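# Lift loaded sealant gun off hooks onto table

## Task

Remove the sealant gun, cartridge loaded, from its two hooks and set it down on the table with the cartridge still seated. It must end up resting on the table by itself, away from the rack and not leaning on any other object. A drop of more than a few centimetres usually means failure. When finished, declare that you are done.

## Robot and tools

Robot: two arms, left_arm and right_arm, each with a parallel gripper. Base poses in the scene frame: left_arm at (+0.036, +0.225, +0.002) m, quat_wxyz (+1.000, 0, 0, +0.011); right_arm at (-0.008, -0.327, +0.042) m, quat_wxyz (+1.000, 0, 0, 0). A two-camera stand sits behind the arms. Loose objects may get an occasional brief nudge.

Frames: the scene frame has its origin at table-top height, halfway between the nominal bases, with +z up, +x out over the table, and left_arm on the +y side (arm names do not match image sides). Reported hand positions (m), quaternions, velocities and targets use the scene frame. Offsets in calls use the axes of each arm's own Hand target. A gripper's fingers point along its +z and open and close along its y. end_effector_position is the point between the pads, roughly 1 cm behind the tips. Printed poses can be a few cm off, more at long reach.

Row layout (execute_actions and move): 14 numbers in [-1, 1]. Positions 1-7 are left_arm: dx, dy, dz, rx, ry, rz, opening. Positions 8-14 are right_arm, same order. Both arms always appear. dx..rz are offsets from that arm's Hand target as it stood when the action or move began, along that target's axes; 1.0 = 0.6 m or 180 degrees; rx, ry, rz form a single rotation vector. Opening is absolute: +1 fully open (0.093 m), -1 closed. To leave an arm still, give zeros for its six pose numbers and repeat its current opening (a 0 opening is a real command to half-open).

execute_actions(actions, cameras): actions is a list of actions; each action is up to 15 rows, one per 1/30 s step, and a short action keeps its final row until step 15. Each row counts from the action's start pose, not from the row before, and every new action restarts from the current Hand target, so repeated offsets add up. Images come only with an empty list or when cameras names some ("all" for all, [] none). An empty list also reports the scene number and task.

move(target, speed, blend, opening_speed, grip_force, blocking, cameras): target is one 14-number row or up to 15 rows; every row counts from the same starting Hand targets. speed is m/s along the path, 0.002 to 2.9, default 0.25 (turns up to twice that in rad/s), one number or one per target. blend in m rounds corners between targets (0 = stop at each). opening_speed (>= 0.2 per second on the -1..+1 scale) ramps the fingers. grip_force is N per pad, 10 to 50, one value or one per arm; it persists and below full force closes slowly (about 8 s from open at 20). blocking=false returns after about 0.5 s while the move continues. Paths are straight, do not avoid obstacles, end together, and cap at 10 s. Grippers lag and drift more at speed or near full reach; avoid paths near an arm's own base (elbow swing). The result adds a move: line with the ending (done, off_target, moving, held, fault) and limits (paced = clipped, held = steps withheld). done means at rest within 10 mm and 2 degrees.

wait(seconds, 0 to 3600) lets time pass without new commands; a running move continues. stop() brakes the running move. zoom_image(camera, region [x0,y0,x1,y1], at most 504x504 px) magnifies the latest image of cam_high, cam_low, cam_left_wrist or cam_right_wrist (all 672x504). finished_scene(scene) ends the scene irreversibly; call it with 1 when the gun is down.

Control notes: each step, orientation is clipped to within 40 degrees of the measured one. Hand target is the last commanded pose after clipping; the gripper often rests short of it, sagging or tilting with weight and reach. Check the pose after each move and send the missing offset or correct tilt. To end pushing against something, command back past the gripper's actual position.

Gripping: grip_measured is motor position on the +1 open / -1 closed scale. Pads meet at about -0.94; each mm of object width adds about 0.0208. A firm grip on a rigid flat object needs a number at least 0.41 below its width reading; keep sending it to hold; release with a value well above the width reading. Readings may be up to 0.02 high. The last Joint positions entry is the finger gap in m. Pads give about 50-65 N each.

Results: poses, Hand target, Tool commands, grip_measured, joint positions, torques (joints 1-3 wrap at ±28 N m) and velocities (a line may say within noise). Joint ranges (rad): waist -2.618..3.054, shoulder 0..3.142, elbow 0..3.142 (straight 2.901), wrist pitch ±1.571, wrist yaw ±1.571, wrist roll ±2.094.

Avoid: dropping the gun or letting it fall more than a few cm, anything falling or being left off the table, hard hits on the rack or table, bumping or gripping the other arm (can end the scene), strain on wrist camera cables, and long holds at full stretch or pushing into unreachable poses: motors heat (MOTOR HOT at 75 °C, fold at 90 °C, collapse at 100 °C). Time passes while you write, and smooth, efficient motion is better.

Each tool is called after ">>>" as name([rows], argument=value, ...), one row to a line, values as JSON.

## Session

>>> execute_actions(actions=[])

Scene clock: 0.00 s.
left_arm: end_effector_position=(+0.4299, +0.1975, +0.0887) grip_measured=+1.000 end_effector_quat_wxyz=(+0.566, +0.068, +0.821, -0.036) | right_arm: end_effector_position=(+0.3675, -0.3979, +0.1384) grip_measured=+1.000 end_effector_quat_wxyz=(+0.565, +0.148, +0.790, -0.184)
Joint positions: left_arm=[-0.043 1.573 0.393 0.812 0.117 0.064 0.093] | right_arm=[0.024 1.571 0.368 0.862 0.5 0.039 0.093]
Joint velocities: within noise
Joint torques (N m): no reading
Heat: left arm: 29 °C; right arm: 33 °C.
Hand target: left_arm +0.4308, +0.1976, +0.0906; +0.567, +0.068, +0.820, -0.035 | right_arm +0.3690, -0.3978, +0.1410; +0.567, +0.148, +0.789, -0.183
Tool commands: left_gripper/opening=+1.0 right_gripper/opening=+1.0

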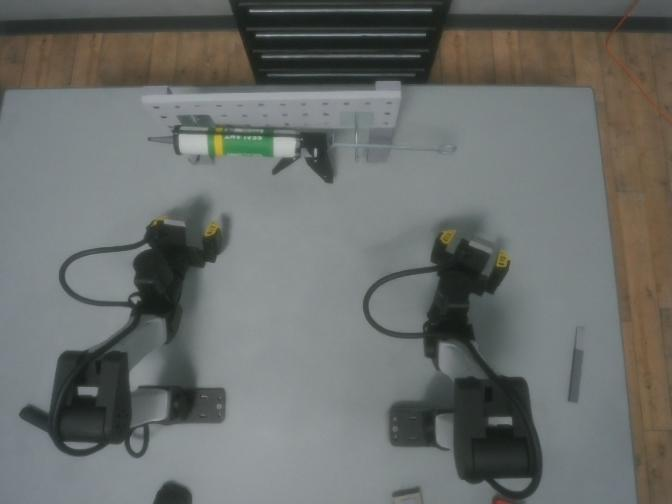

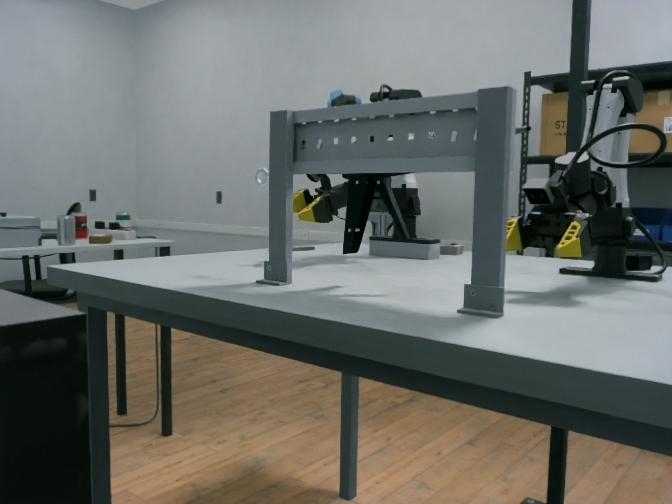

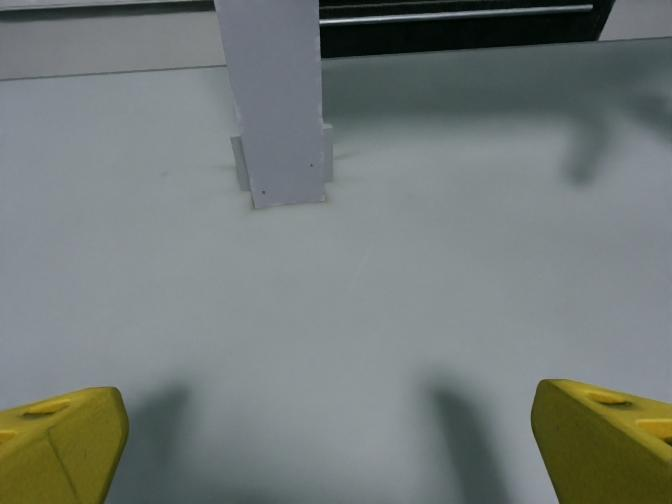

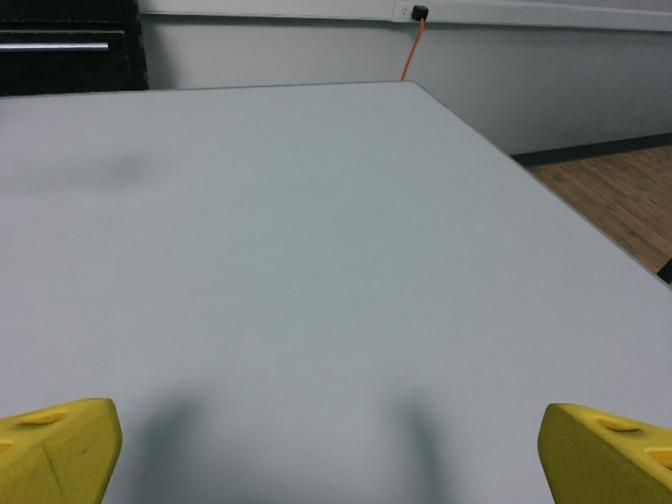

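>>> zoom_image(camera="cam_high", region=[130, 70, 480, 240])

>>> zoom_image(camera="cam_low", region=[230, 70, 560, 330])

Scaled by 1.440.

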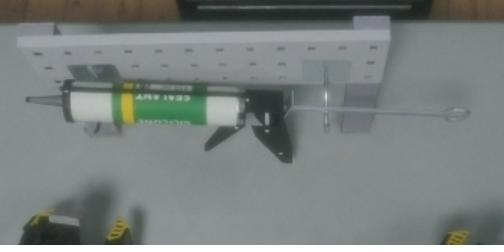

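Scaled by 1.527.

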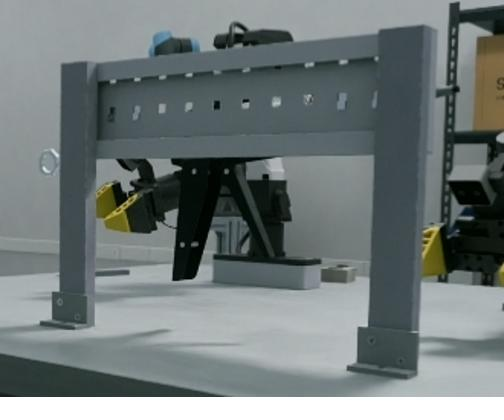

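>>> move(target=[-0.248,-0.150,-0.248,0,-0.115,0,1,-0.197,0.09,-0.2,-0.246,-0.104,0.001,1], cameras=["all"])

Scene clock: 26.87 s.
left_arm: end_effector_position=(+0.3311, +0.1161, +0.2664) grip_measured=+1.000 end_effector_quat_wxyz=(+0.694, +0.069, +0.715, -0.049) | right_arm: end_effector_position=(+0.3278, -0.2994, +0.2711) grip_measured=+1.000 end_effector_quat_wxyz=(+0.695, -0.101, +0.705, +0.096)
Joint positions: left_arm=[-0.583 0.752 0.426 0.293 -0.392 0.012 0.093] | right_arm=[-0.112 0.955 0.323 0.616 -0.391 -0.011 0.093]
Joint torques (N m): left_arm=[-0.29 -0.7 12.12 2.57 -0.22 0.02] | right_arm=[-0.65 -2.39 9.78 1.83 -0.16 0.04]
Heat: left arm: 34 °C; right arm: 35 °C.
Hand target: left_arm +0.3315, +0.1180, +0.2808; +0.705, +0.060, +0.705, -0.047 | right_arm +0.3288, -0.2980, +0.2813; +0.699, -0.105, +0.699, +0.106
Off the commanded pose: left_arm 0.015 m, 2 deg | right_arm 0.011 m, 1 deg.
move: off_target (left_arm, right_arm)

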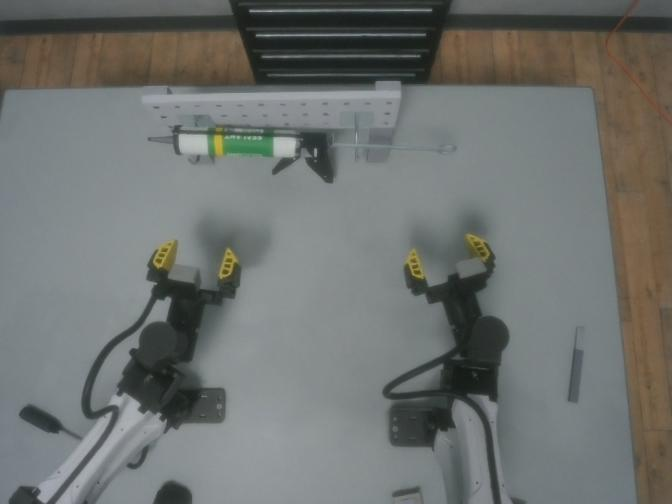

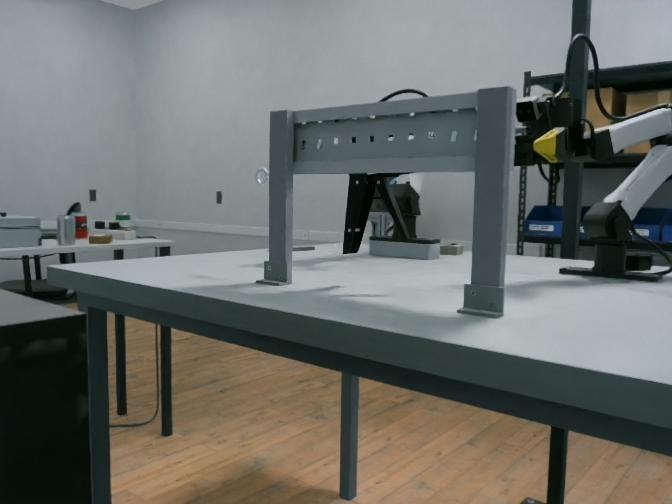

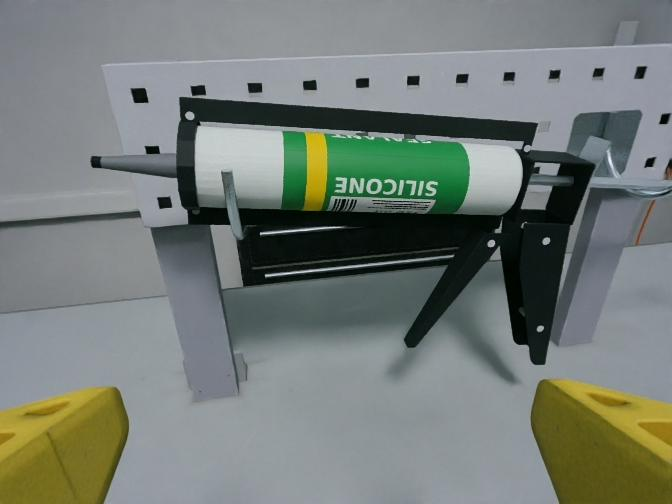

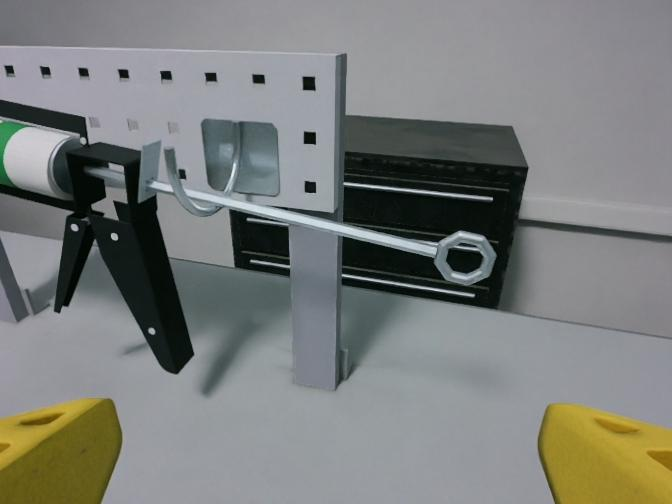

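>>> zoom_image(camera="cam_left_wrist", region=[80, 70, 600, 400])

>>> zoom_image(camera="cam_right_wrist", region=[0, 60, 360, 380])

Region (80, 70, 600, 400) is 520x330 pixels. A region can be at most 504 by 504 pixels.

Scaled by 1.400.

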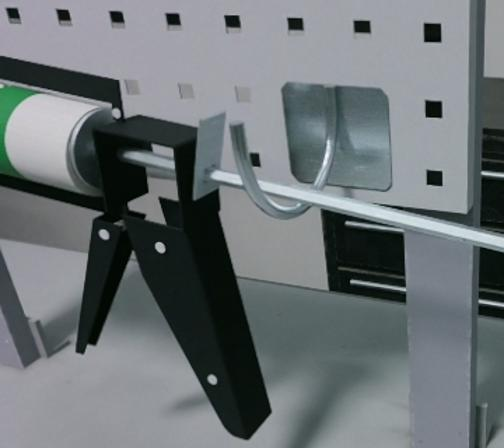

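>>> zoom_image(camera="cam_left_wrist", region=[80, 70, 580, 400])

Scaled by 1.008.

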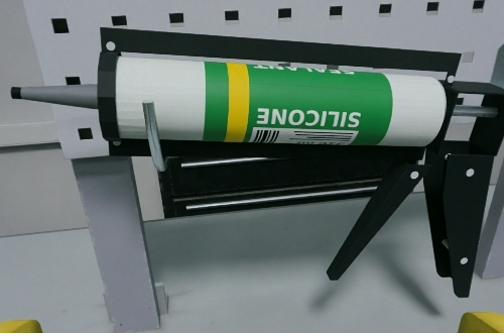

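>>> move(target=[-0.002,-0.103,0.182,-0.038,-0.038,-0.505,1,0,0,0,0,0,0,1], cameras=["all"])

Scene clock: 64.17 s.
left_arm: end_effector_position=(+0.4268, +0.0412, +0.2759) grip_measured=+1.000 end_effector_quat_wxyz=(+0.494, -0.494, +0.507, -0.505) | right_arm: end_effector_position=(+0.3278, -0.2993, +0.2711) grip_measured=+1.000 end_effector_quat_wxyz=(+0.695, -0.101, +0.705, +0.097)
Joint positions: left_arm=[-0.703 1.421 0.774 0.644 -0.657 -1.57 0.093] | right_arm=[-0.112 0.955 0.323 0.616 -0.392 -0.011 0.093]
Joint torques (N m): left_arm=[-0.46 -4.16 11.71 2.21 -0.31 0.02] | right_arm=[-0.62 -2.37 9.8 1.83 -0.15 0.04]
Heat: left arm: 39 °C; right arm: 41 °C.
Hand target: left_arm +0.4301, +0.0405, +0.2807; +0.500, -0.500, +0.500, -0.500 | right_arm +0.3288, -0.2980, +0.2813; +0.699, -0.105, +0.699, +0.106
Off the commanded pose: left_arm 0.006 m, 1 deg | right_arm 0.010 m, 1 deg.
move: done

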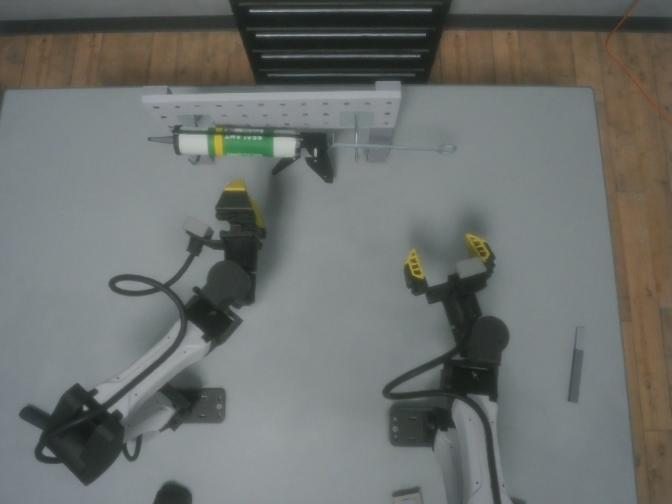

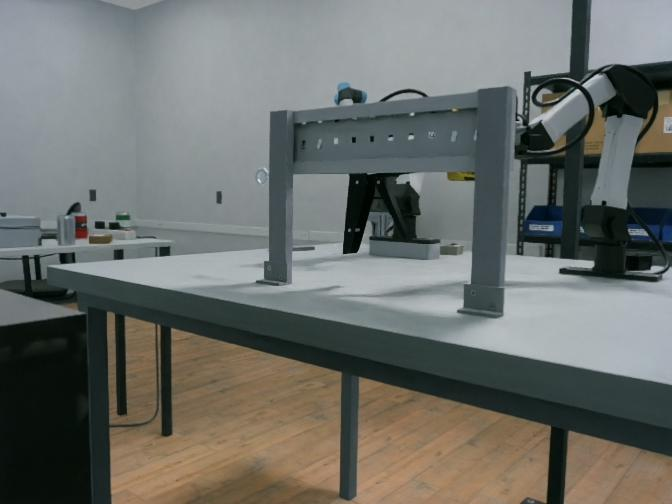

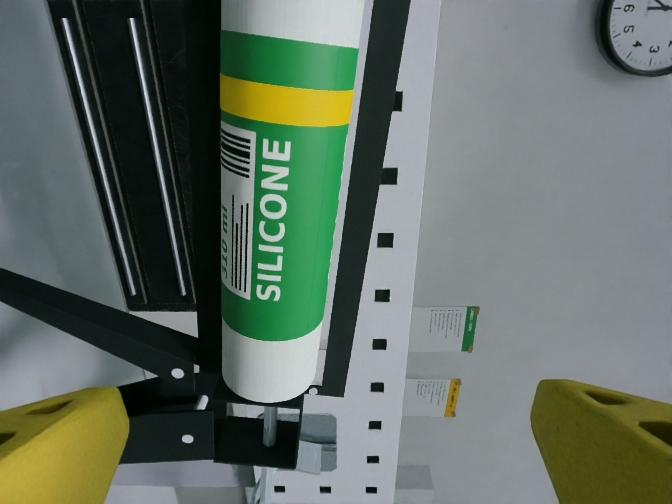

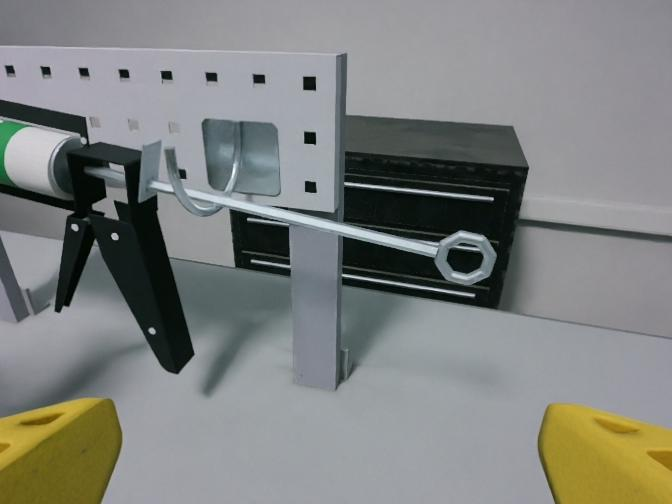

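>>> move(target=[0.006,0.037,0.117,0,0,0,1,0,0,0,0,0,0,1], speed=0.15, cameras=["all"])

>>> zoom_image(camera="cam_high", region=[130, 70, 480, 240])

Scene clock: 76.77 s.
left_arm: end_effector_position=(+0.4945, +0.0397, +0.2505) grip_measured=+1.000 end_effector_quat_wxyz=(+0.498, -0.503, +0.508, -0.490) | right_arm: end_effector_position=(+0.3278, -0.2993, +0.2711) grip_measured=+1.000 end_effector_quat_wxyz=(+0.695, -0.101, +0.705, +0.097)
Joint positions: left_arm=[-0.592 1.683 0.941 0.716 -0.572 -1.572 0.093] | right_arm=[-0.112 0.955 0.323 0.616 -0.392 -0.011 0.093]
Joint torques (N m): left_arm=[0.31 -6.31 11.37 2.62 -0.03 0.03] | right_arm=[-0.65 -2.41 9.81 1.83 -0.15 0.05]
Heat: left arm: 39 °C; right arm: 42 °C.
Hand target: left_arm +0.5002, +0.0368, +0.2583; +0.500, -0.500, +0.500, -0.500 | right_arm +0.3288, -0.2980, +0.2813; +0.699, -0.105, +0.699, +0.106
Off the commanded pose: left_arm 0.010 m, 1 deg | right_arm 0.010 m, 1 deg.
move: done

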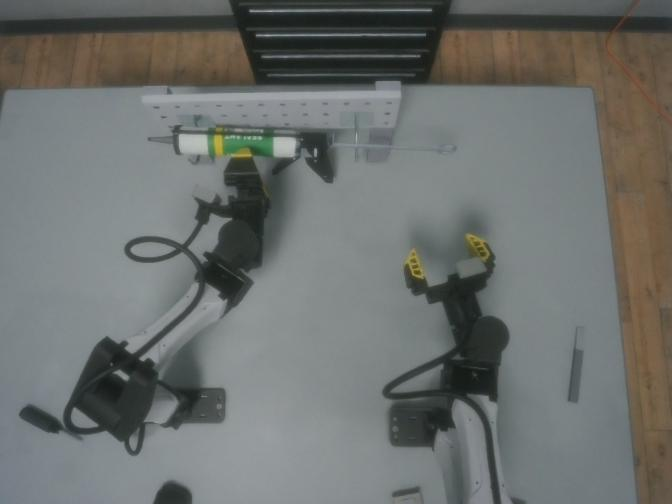

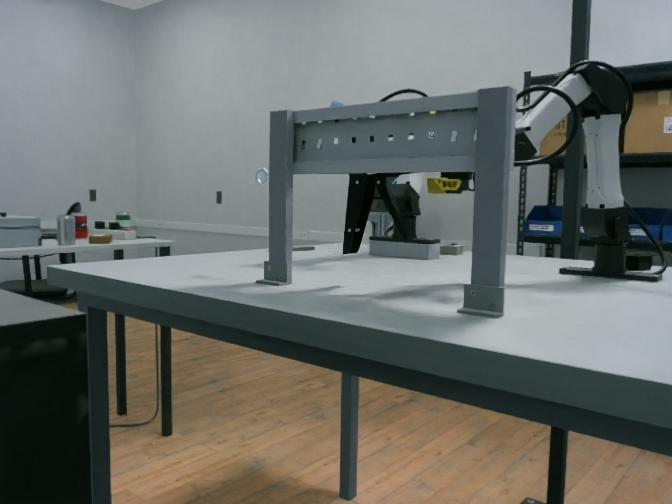

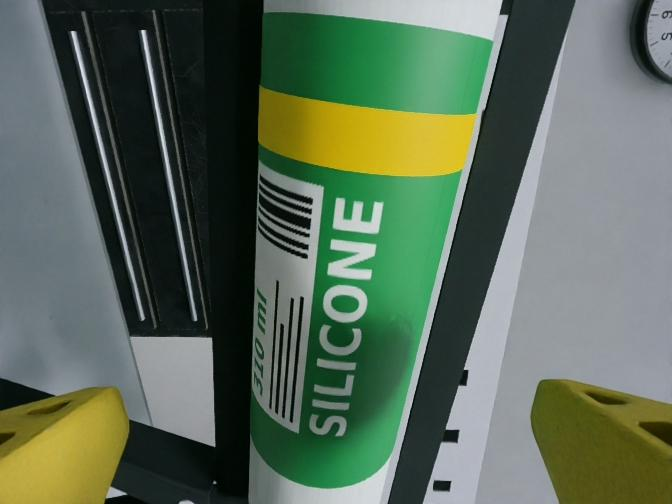

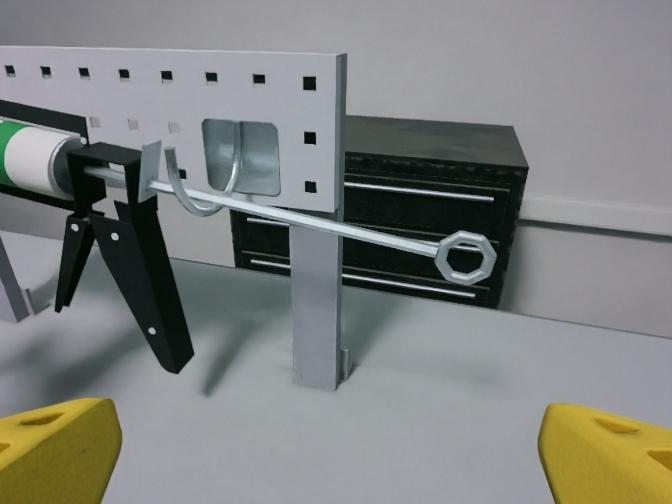

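Scaled by 1.440.

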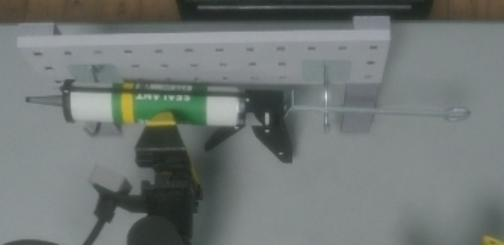

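>>> move(target=[0.0,0.0,0.067,0,0,0,1,0,0,0,0,0,0,1], speed=0.1, cameras=["cam_high","cam_low","cam_left_wrist"])

>>> zoom_image(camera="cam_high", region=[130, 70, 380, 240])

>>> zoom_image(camera="cam_low", region=[250, 80, 540, 300])

Scene clock: 84.20 s.
left_arm: end_effector_position=(+0.5344, +0.0395, +0.2582) grip_measured=+1.000 end_effector_quat_wxyz=(+0.501, -0.501, +0.498, -0.501) | right_arm: end_effector_position=(+0.3278, -0.2993, +0.2711) grip_measured=+1.000 end_effector_quat_wxyz=(+0.695, -0.101, +0.705, +0.097)
Joint positions: left_arm=[-0.536 1.802 1.089 0.717 -0.516 -1.572 0.093] | right_arm=[-0.112 0.955 0.323 0.616 -0.392 -0.011 0.093]
Joint torques (N m): left_arm=[0.32 -7.23 11.51 2.28 0.01 0.04] | right_arm=[-0.64 -2.39 9.8 1.84 -0.15 0.04]
Heat: left arm: 40 °C; right arm: 43 °C.
Hand target: left_arm +0.5405, +0.0370, +0.2584; +0.500, -0.500, +0.500, -0.500 | right_arm +0.3288, -0.2980, +0.2813; +0.699, -0.105, +0.699, +0.106
Off the commanded pose: left_arm 0.007 m, 0 deg | right_arm 0.010 m, 1 deg.
move: done

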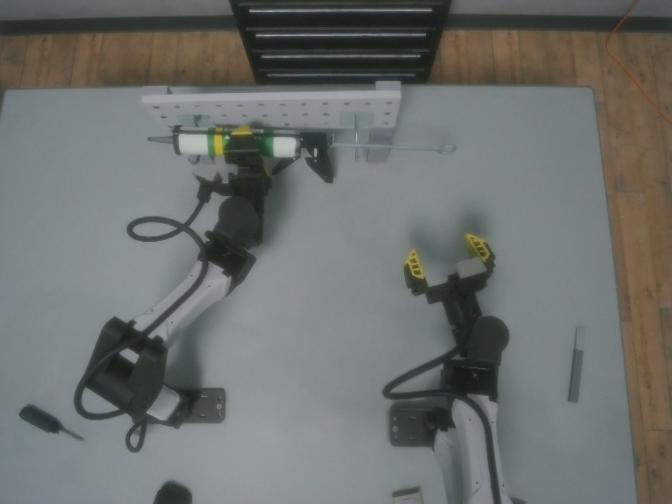

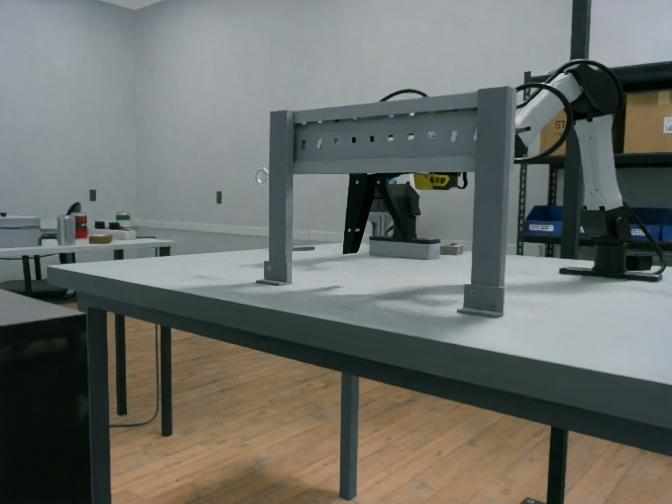

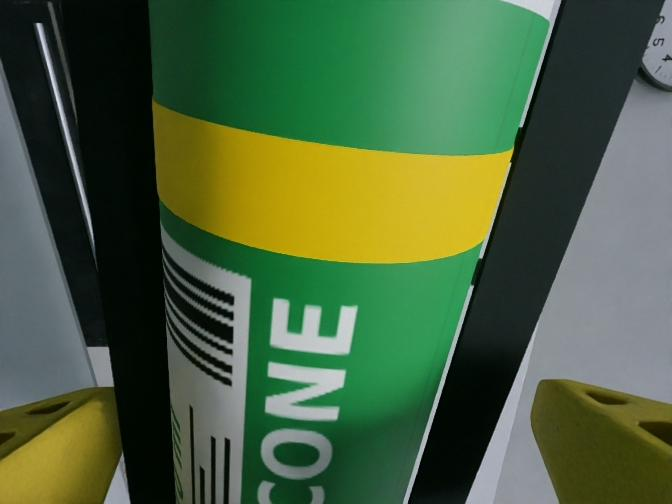

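Scaled by 2.016.

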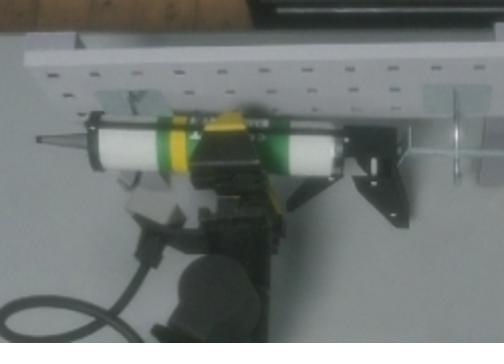

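Scaled by 1.738.

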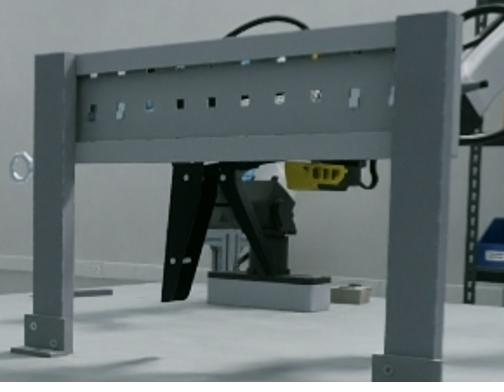

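>>> move(target=[0.0,0.007,0.0,0,0,0,0.35,0,0,0,0,0,0,1], opening_speed=0.6, cameras=["cam_left_wrist"])

Scene clock: 89.77 s.
left_arm: end_effector_position=(+0.5355, +0.0387, +0.2536) grip_measured=+0.612 end_effector_quat_wxyz=(+0.499, -0.501, +0.501, -0.498) | right_arm: end_effector_position=(+0.3278, -0.2993, +0.2711) grip_measured=+1.000 end_effector_quat_wxyz=(+0.695, -0.101, +0.705, +0.097)
Joint positions: left_arm=[-0.536 1.811 1.089 0.716 -0.515 -1.572 0.075] | right_arm=[-0.112 0.955 0.323 0.616 -0.392 -0.011 0.093]
Joint torques (N m): left_arm=[0.34 -7.35 10.7 2.49 0.01 0.04] | right_arm=[-0.66 -2.39 9.8 1.84 -0.16 0.04]
Heat: left arm: 40 °C; right arm: 44 °C.
Hand target: left_arm +0.5405, +0.0369, +0.2541; +0.500, -0.500, +0.500, -0.500 | right_arm +0.3288, -0.2980, +0.2813; +0.699, -0.105, +0.699, +0.106
Off the commanded pose: left_arm 0.005 m, 0 deg | right_arm 0.010 m, 1 deg.
move: done

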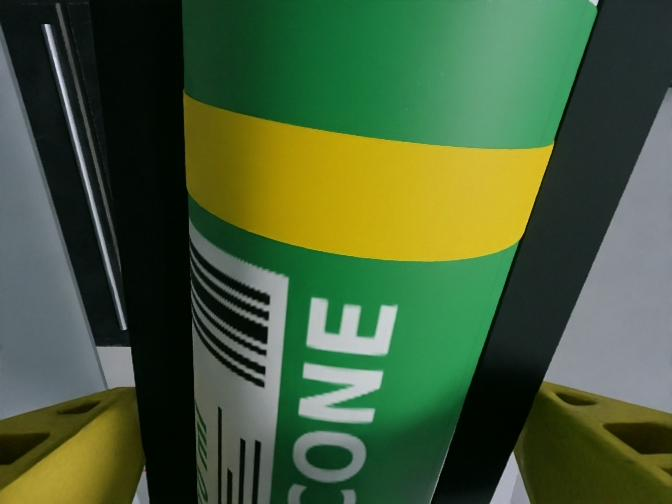

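>>> move(target=[0.0,0.0,0.0,0,0,0,0.1,0,0,0,0,0,0,1], opening_speed=0.5, cameras=["cam_left_wrist"])

Scene clock: 93.97 s.
left_arm: end_effector_position=(+0.5355, +0.0387, +0.2536) grip_measured=+0.594 end_effector_quat_wxyz=(+0.499, -0.501, +0.501, -0.498) | right_arm: end_effector_position=(+0.3278, -0.2993, +0.2711) grip_measured=+1.000 end_effector_quat_wxyz=(+0.695, -0.101, +0.705, +0.097)
Joint positions: left_arm=[-0.536 1.811 1.089 0.716 -0.515 -1.572 0.074] | right_arm=[-0.112 0.955 0.323 0.616 -0.392 -0.011 0.093]
Joint torques (N m): left_arm=[0.32 -7.38 10.65 2.49 0 0.04] | right_arm=[-0.64 -2.4 9.78 1.84 -0.16 0.04]
Heat: left arm: 40 °C; right arm: 44 °C.
Hand target: left_arm +0.5405, +0.0369, +0.2541; +0.500, -0.500, +0.500, -0.500 | right_arm +0.3288, -0.2980, +0.2813; +0.699, -0.105, +0.699, +0.106
Off the commanded pose: left_arm 0.005 m, 0 deg | right_arm 0.010 m, 1 deg.
move: done

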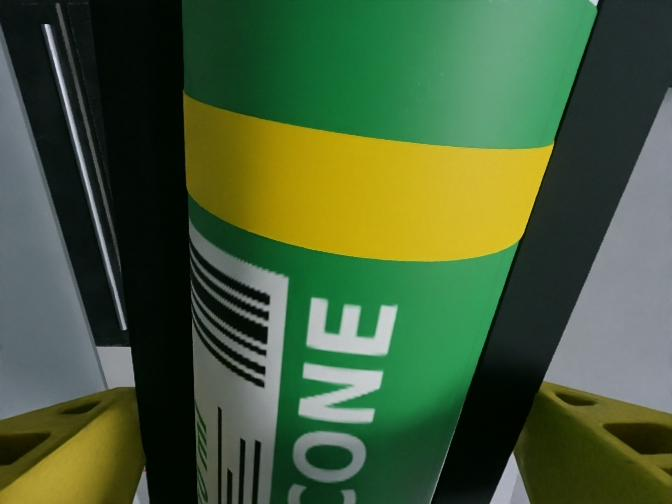

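>>> move(target=[0.0,-0.05,0.0,0,0,0,0.1,0,0,0,0,0,0,1], speed=0.06, cameras=["all"])

Scene clock: 96.73 s.
left_arm: end_effector_position=(+0.5403, +0.0367, +0.2536) grip_measured=+0.593 end_effector_quat_wxyz=(+0.490, -0.511, +0.514, -0.484) | right_arm: end_effector_position=(+0.3278, -0.2993, +0.2711) grip_measured=+1.000 end_effector_quat_wxyz=(+0.695, -0.101, +0.705, +0.097)
Joint positions: left_arm=[-0.535 1.811 1.139 0.615 -0.515 -1.59 0.074] | right_arm=[-0.112 0.955 0.323 0.616 -0.392 -0.011 0.093]
Joint torques (N m): left_arm=[0.21 -11.36 12.37 2.34 -0.02 0.2] | right_arm=[-0.62 -2.41 9.8 1.84 -0.16 0.04]
Heat: left arm: 40 °C; right arm: 44 °C.
Hand target: left_arm +0.5405, +0.0370, +0.2841; +0.500, -0.500, +0.500, -0.500 | right_arm +0.3288, -0.2980, +0.2813; +0.699, -0.105, +0.699, +0.106
Off the commanded pose: left_arm 0.031 m, 3 deg | right_arm 0.010 m, 1 deg.
move: off_target (left_arm)

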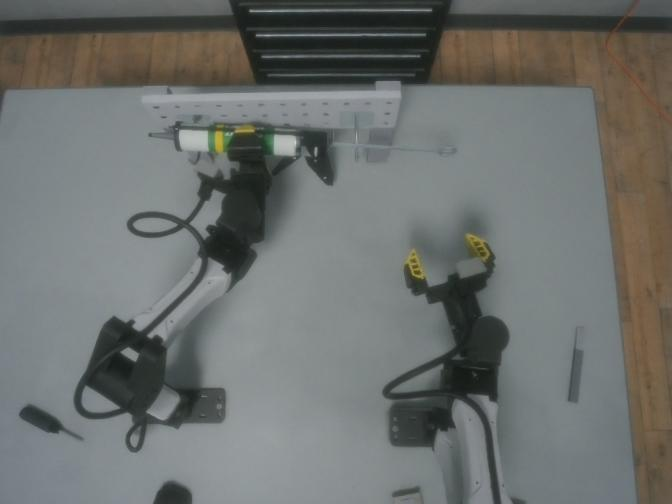

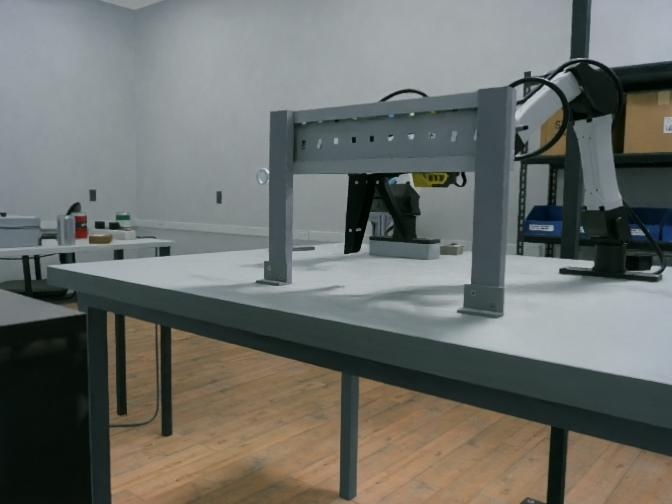

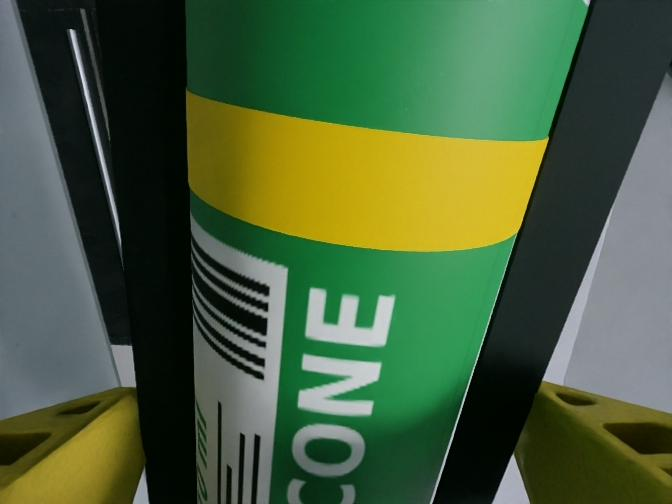

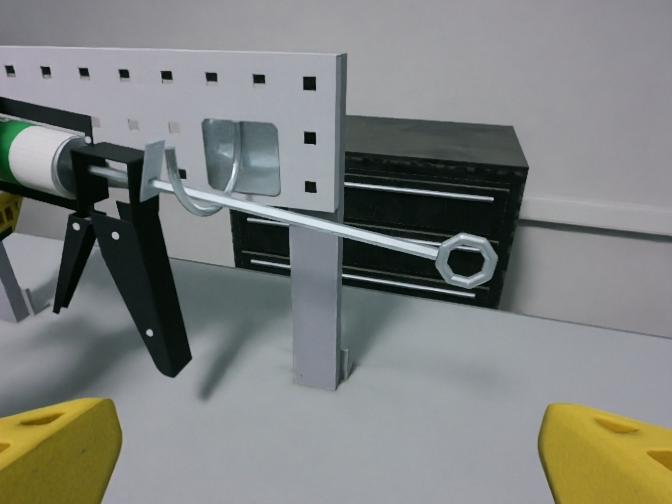

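>>> move(target=[0.0,-0.04,0.0,0,0,0,0.1,0,0,0,0,0,0,1], speed=0.06, cameras=["all"])

Scene clock: 101.33 s.
left_arm: end_effector_position=(+0.5424, +0.0374, +0.2552) grip_measured=+0.592 end_effector_quat_wxyz=(-0.479, +0.524, -0.526, +0.469) | right_arm: end_effector_position=(+0.3278, -0.2993, +0.2711) grip_measured=+1.000 end_effector_quat_wxyz=(+0.695, -0.101, +0.705, +0.097)
Joint positions: left_arm=[-0.532 1.799 1.188 0.494 -0.515 -1.617 0.074] | right_arm=[-0.112 0.955 0.323 0.616 -0.392 -0.011 0.093]
Joint torques (N m): left_arm=[-0.12 -13.05 13.55 2.64 -0.06 0.43] | right_arm=[-0.64 -2.4 9.83 1.84 -0.15 0.04]
Heat: left arm: 40 °C; right arm: 45 °C.
Hand target: left_arm +0.5405, +0.0369, +0.3081; -0.500, +0.500, -0.500, +0.500 | right_arm +0.3288, -0.2980, +0.2813; +0.699, -0.105, +0.699, +0.106
Off the commanded pose: left_arm 0.053 m, 6 deg | right_arm 0.010 m, 1 deg.
move: off_target (left_arm)

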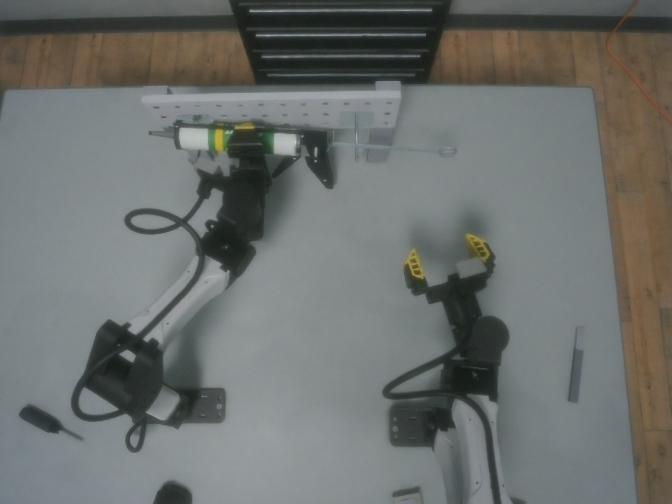

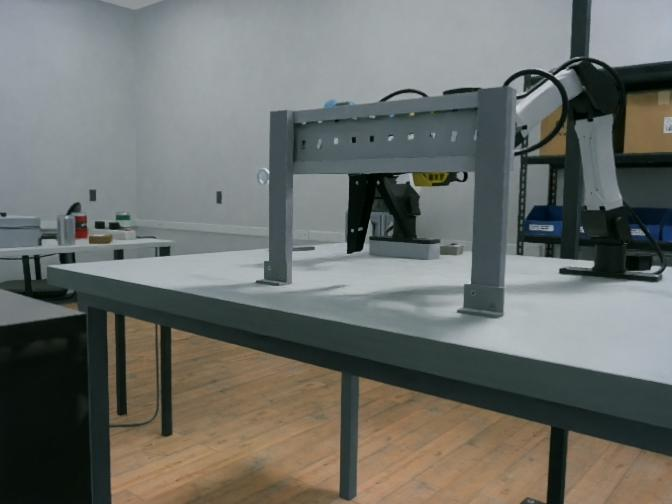

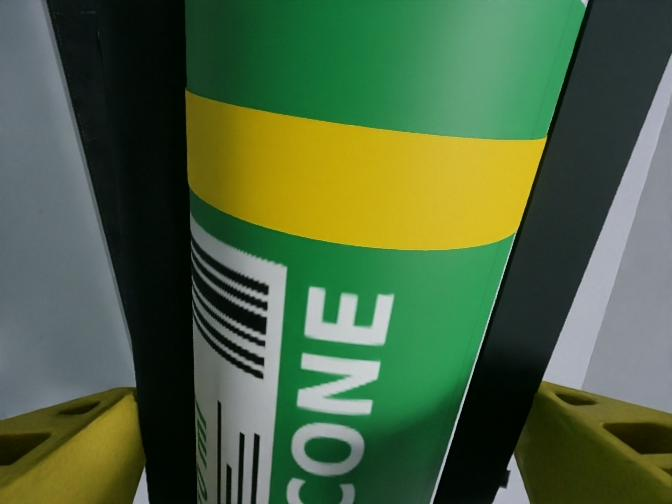

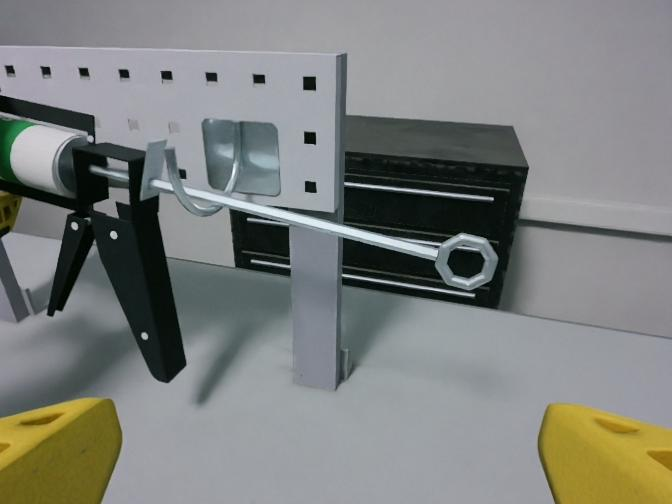

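>>> move(target=[0.0,-0.03,0.0,0.04,0,0,0.0,0,0,0,0,0,0,1], speed=0.06, cameras=["all"])

Scene clock: 115.80 s.
left_arm: end_effector_position=(+0.5433, +0.0356, +0.2710) grip_measured=+0.592 end_effector_quat_wxyz=(+0.506, -0.492, +0.528, -0.473) | right_arm: end_effector_position=(+0.3278, -0.2993, +0.2711) grip_measured=+1.000 end_effector_quat_wxyz=(+0.695, -0.101, +0.705, +0.097)
Joint positions: left_arm=[-0.532 1.798 1.188 0.563 -0.507 -1.524 0.074] | right_arm=[-0.112 0.955 0.323 0.616 -0.392 -0.011 0.093]
Joint torques (N m): left_arm=[0.02 -11.84 10.1 4.1 -0.06 0.21] | right_arm=[-0.64 -2.39 9.81 1.84 -0.17 0.04]
Heat: left arm: 47 °C; right arm: 46 °C.
Hand target: left_arm +0.5405, +0.0369, +0.3261; +0.530, -0.468, +0.468, -0.530 | right_arm +0.3288, -0.2980, +0.2813; +0.699, -0.105, +0.699, +0.106
Off the commanded pose: left_arm 0.055 m, 10 deg | right_arm 0.010 m, 1 deg.
move: off_target (left_arm)

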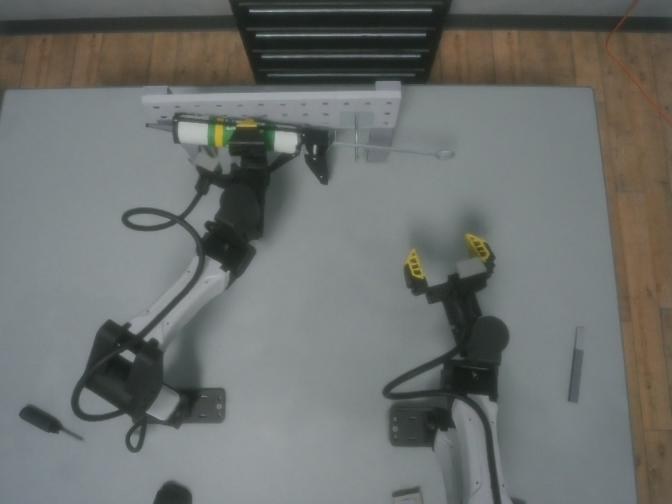

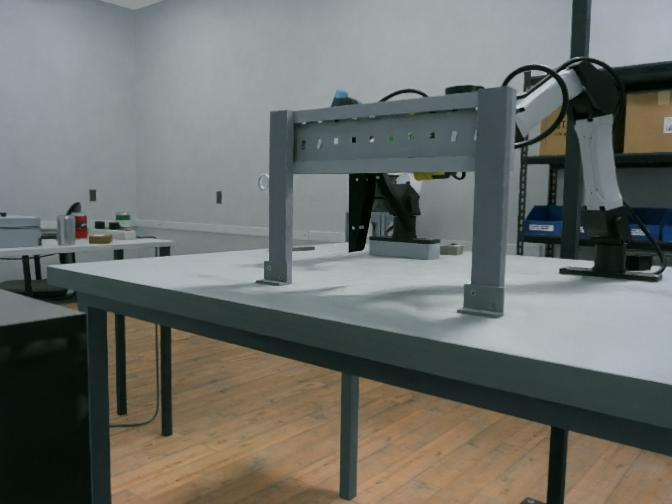

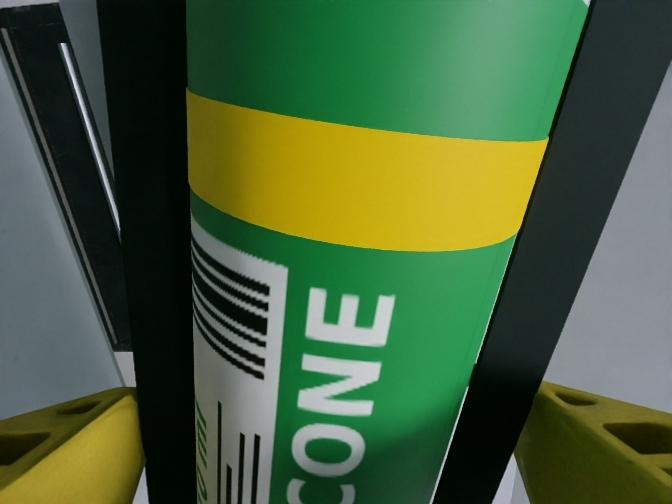

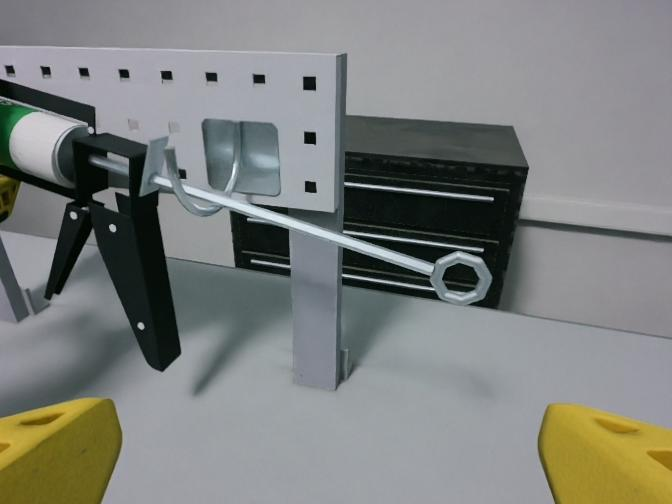

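>>> move(target=[0.0,0.1025,-0.013,-0.04,0,0,0.0,0.027,0.074,0.199,0.075,-0.075,0.496,1], speed=0.12, cameras=["all"])

Scene clock: 136.27 s.
left_arm: end_effector_position=(+0.5397, +0.0375, +0.2554) grip_measured=+0.592 end_effector_quat_wxyz=(+0.487, -0.512, +0.515, -0.486) | right_arm: end_effector_position=(+0.4258, -0.2217, +0.2617) grip_measured=+1.000 end_effector_quat_wxyz=(+0.499, +0.493, +0.508, +0.500)
Joint positions: left_arm=[-0.532 1.802 1.14 0.602 -0.507 -1.596 0.074] | right_arm=[0.368 1.544 0.631 0.911 0.353 1.558 0.093]
Joint torques (N m): left_arm=[-0.08 -8.27 7.95 3.34 -0.09 0.25] | right_arm=[0.7 -4.97 8.84 1.84 0.36 -0.01]
Heat: left arm: 53 °C; right arm: 47 °C.
Hand target: left_arm +0.5405, +0.0369, +0.2640; +0.500, -0.500, +0.500, -0.500 | right_arm +0.4298, -0.2204, +0.2653; +0.500, +0.501, +0.499, +0.500
Off the commanded pose: left_arm 0.009 m, 3 deg | right_arm 0.005 m, 1 deg.
move: off_target (left_arm)

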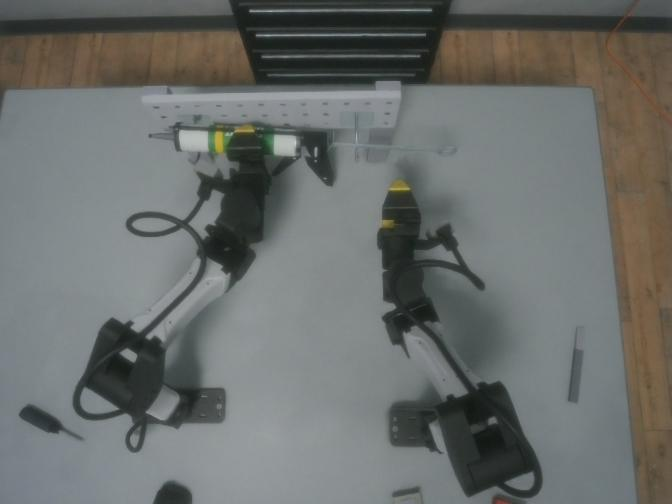

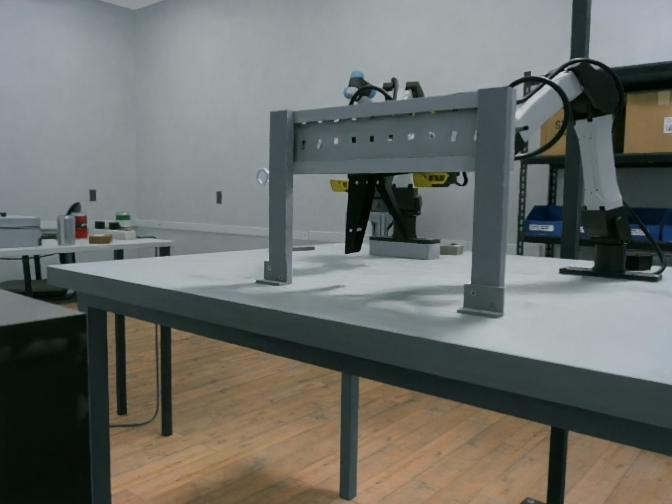

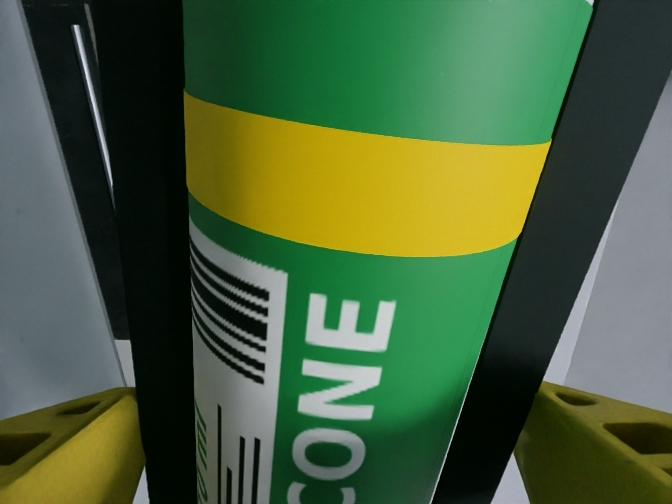

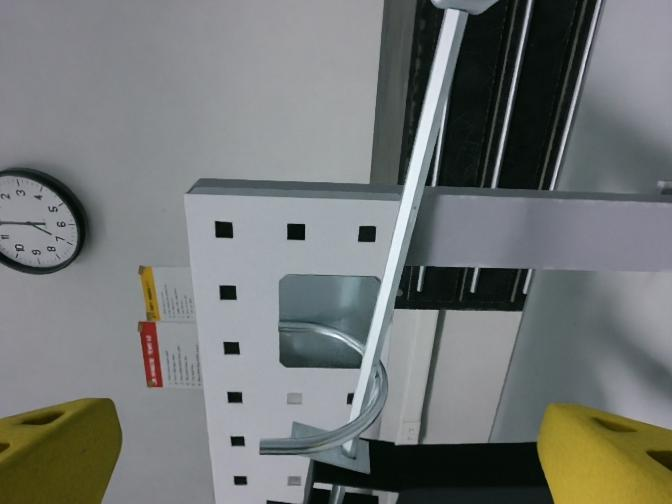

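>>> move(target=[0.0,0.0,0.0,0,0,0,0.0,0,-0.02,0.117,0,0,0,1], speed=0.15, cameras=["cam_high","cam_right_wrist"])

Scene clock: 143.50 s.
left_arm: end_effector_position=(+0.5397, +0.0375, +0.2554) grip_measured=+0.592 end_effector_quat_wxyz=(+0.487, -0.512, +0.515, -0.486) | right_arm: end_effector_position=(+0.4942, -0.2212, +0.2468) grip_measured=+1.000 end_effector_quat_wxyz=(+0.502, +0.502, +0.507, +0.489)
Joint positions: left_arm=[-0.532 1.802 1.14 0.602 -0.507 -1.596 0.074] | right_arm=[0.309 1.807 0.876 0.911 0.319 1.559 0.093]
Joint torques (N m): left_arm=[-0.1 -8.29 7.97 3.34 -0.1 0.25] | right_arm=[-0.46 -6.91 8.76 2.02 0.01 0]
Heat: left arm: 53 °C; right arm: 47 °C.
Hand target: left_arm +0.5405, +0.0369, +0.2640; +0.500, -0.500, +0.500, -0.500 | right_arm +0.5000, -0.2203, +0.2531; +0.500, +0.501, +0.500, +0.500
Off the commanded pose: left_arm 0.009 m, 3 deg | right_arm 0.009 m, 2 deg.
move: done

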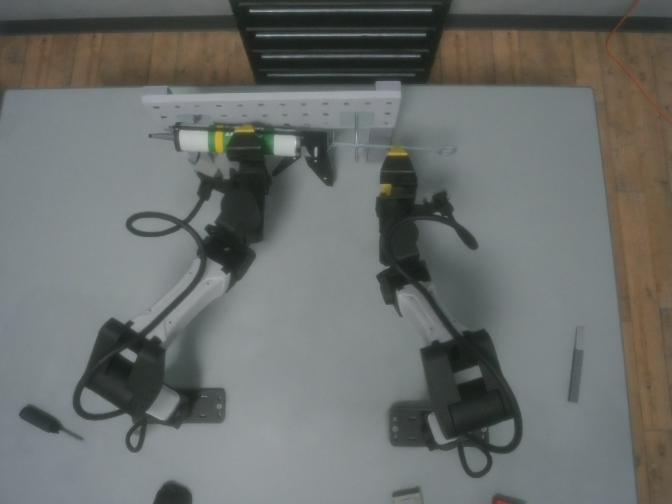

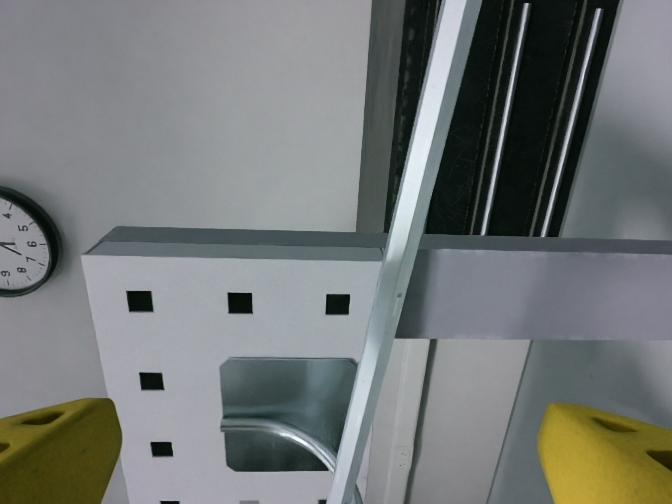

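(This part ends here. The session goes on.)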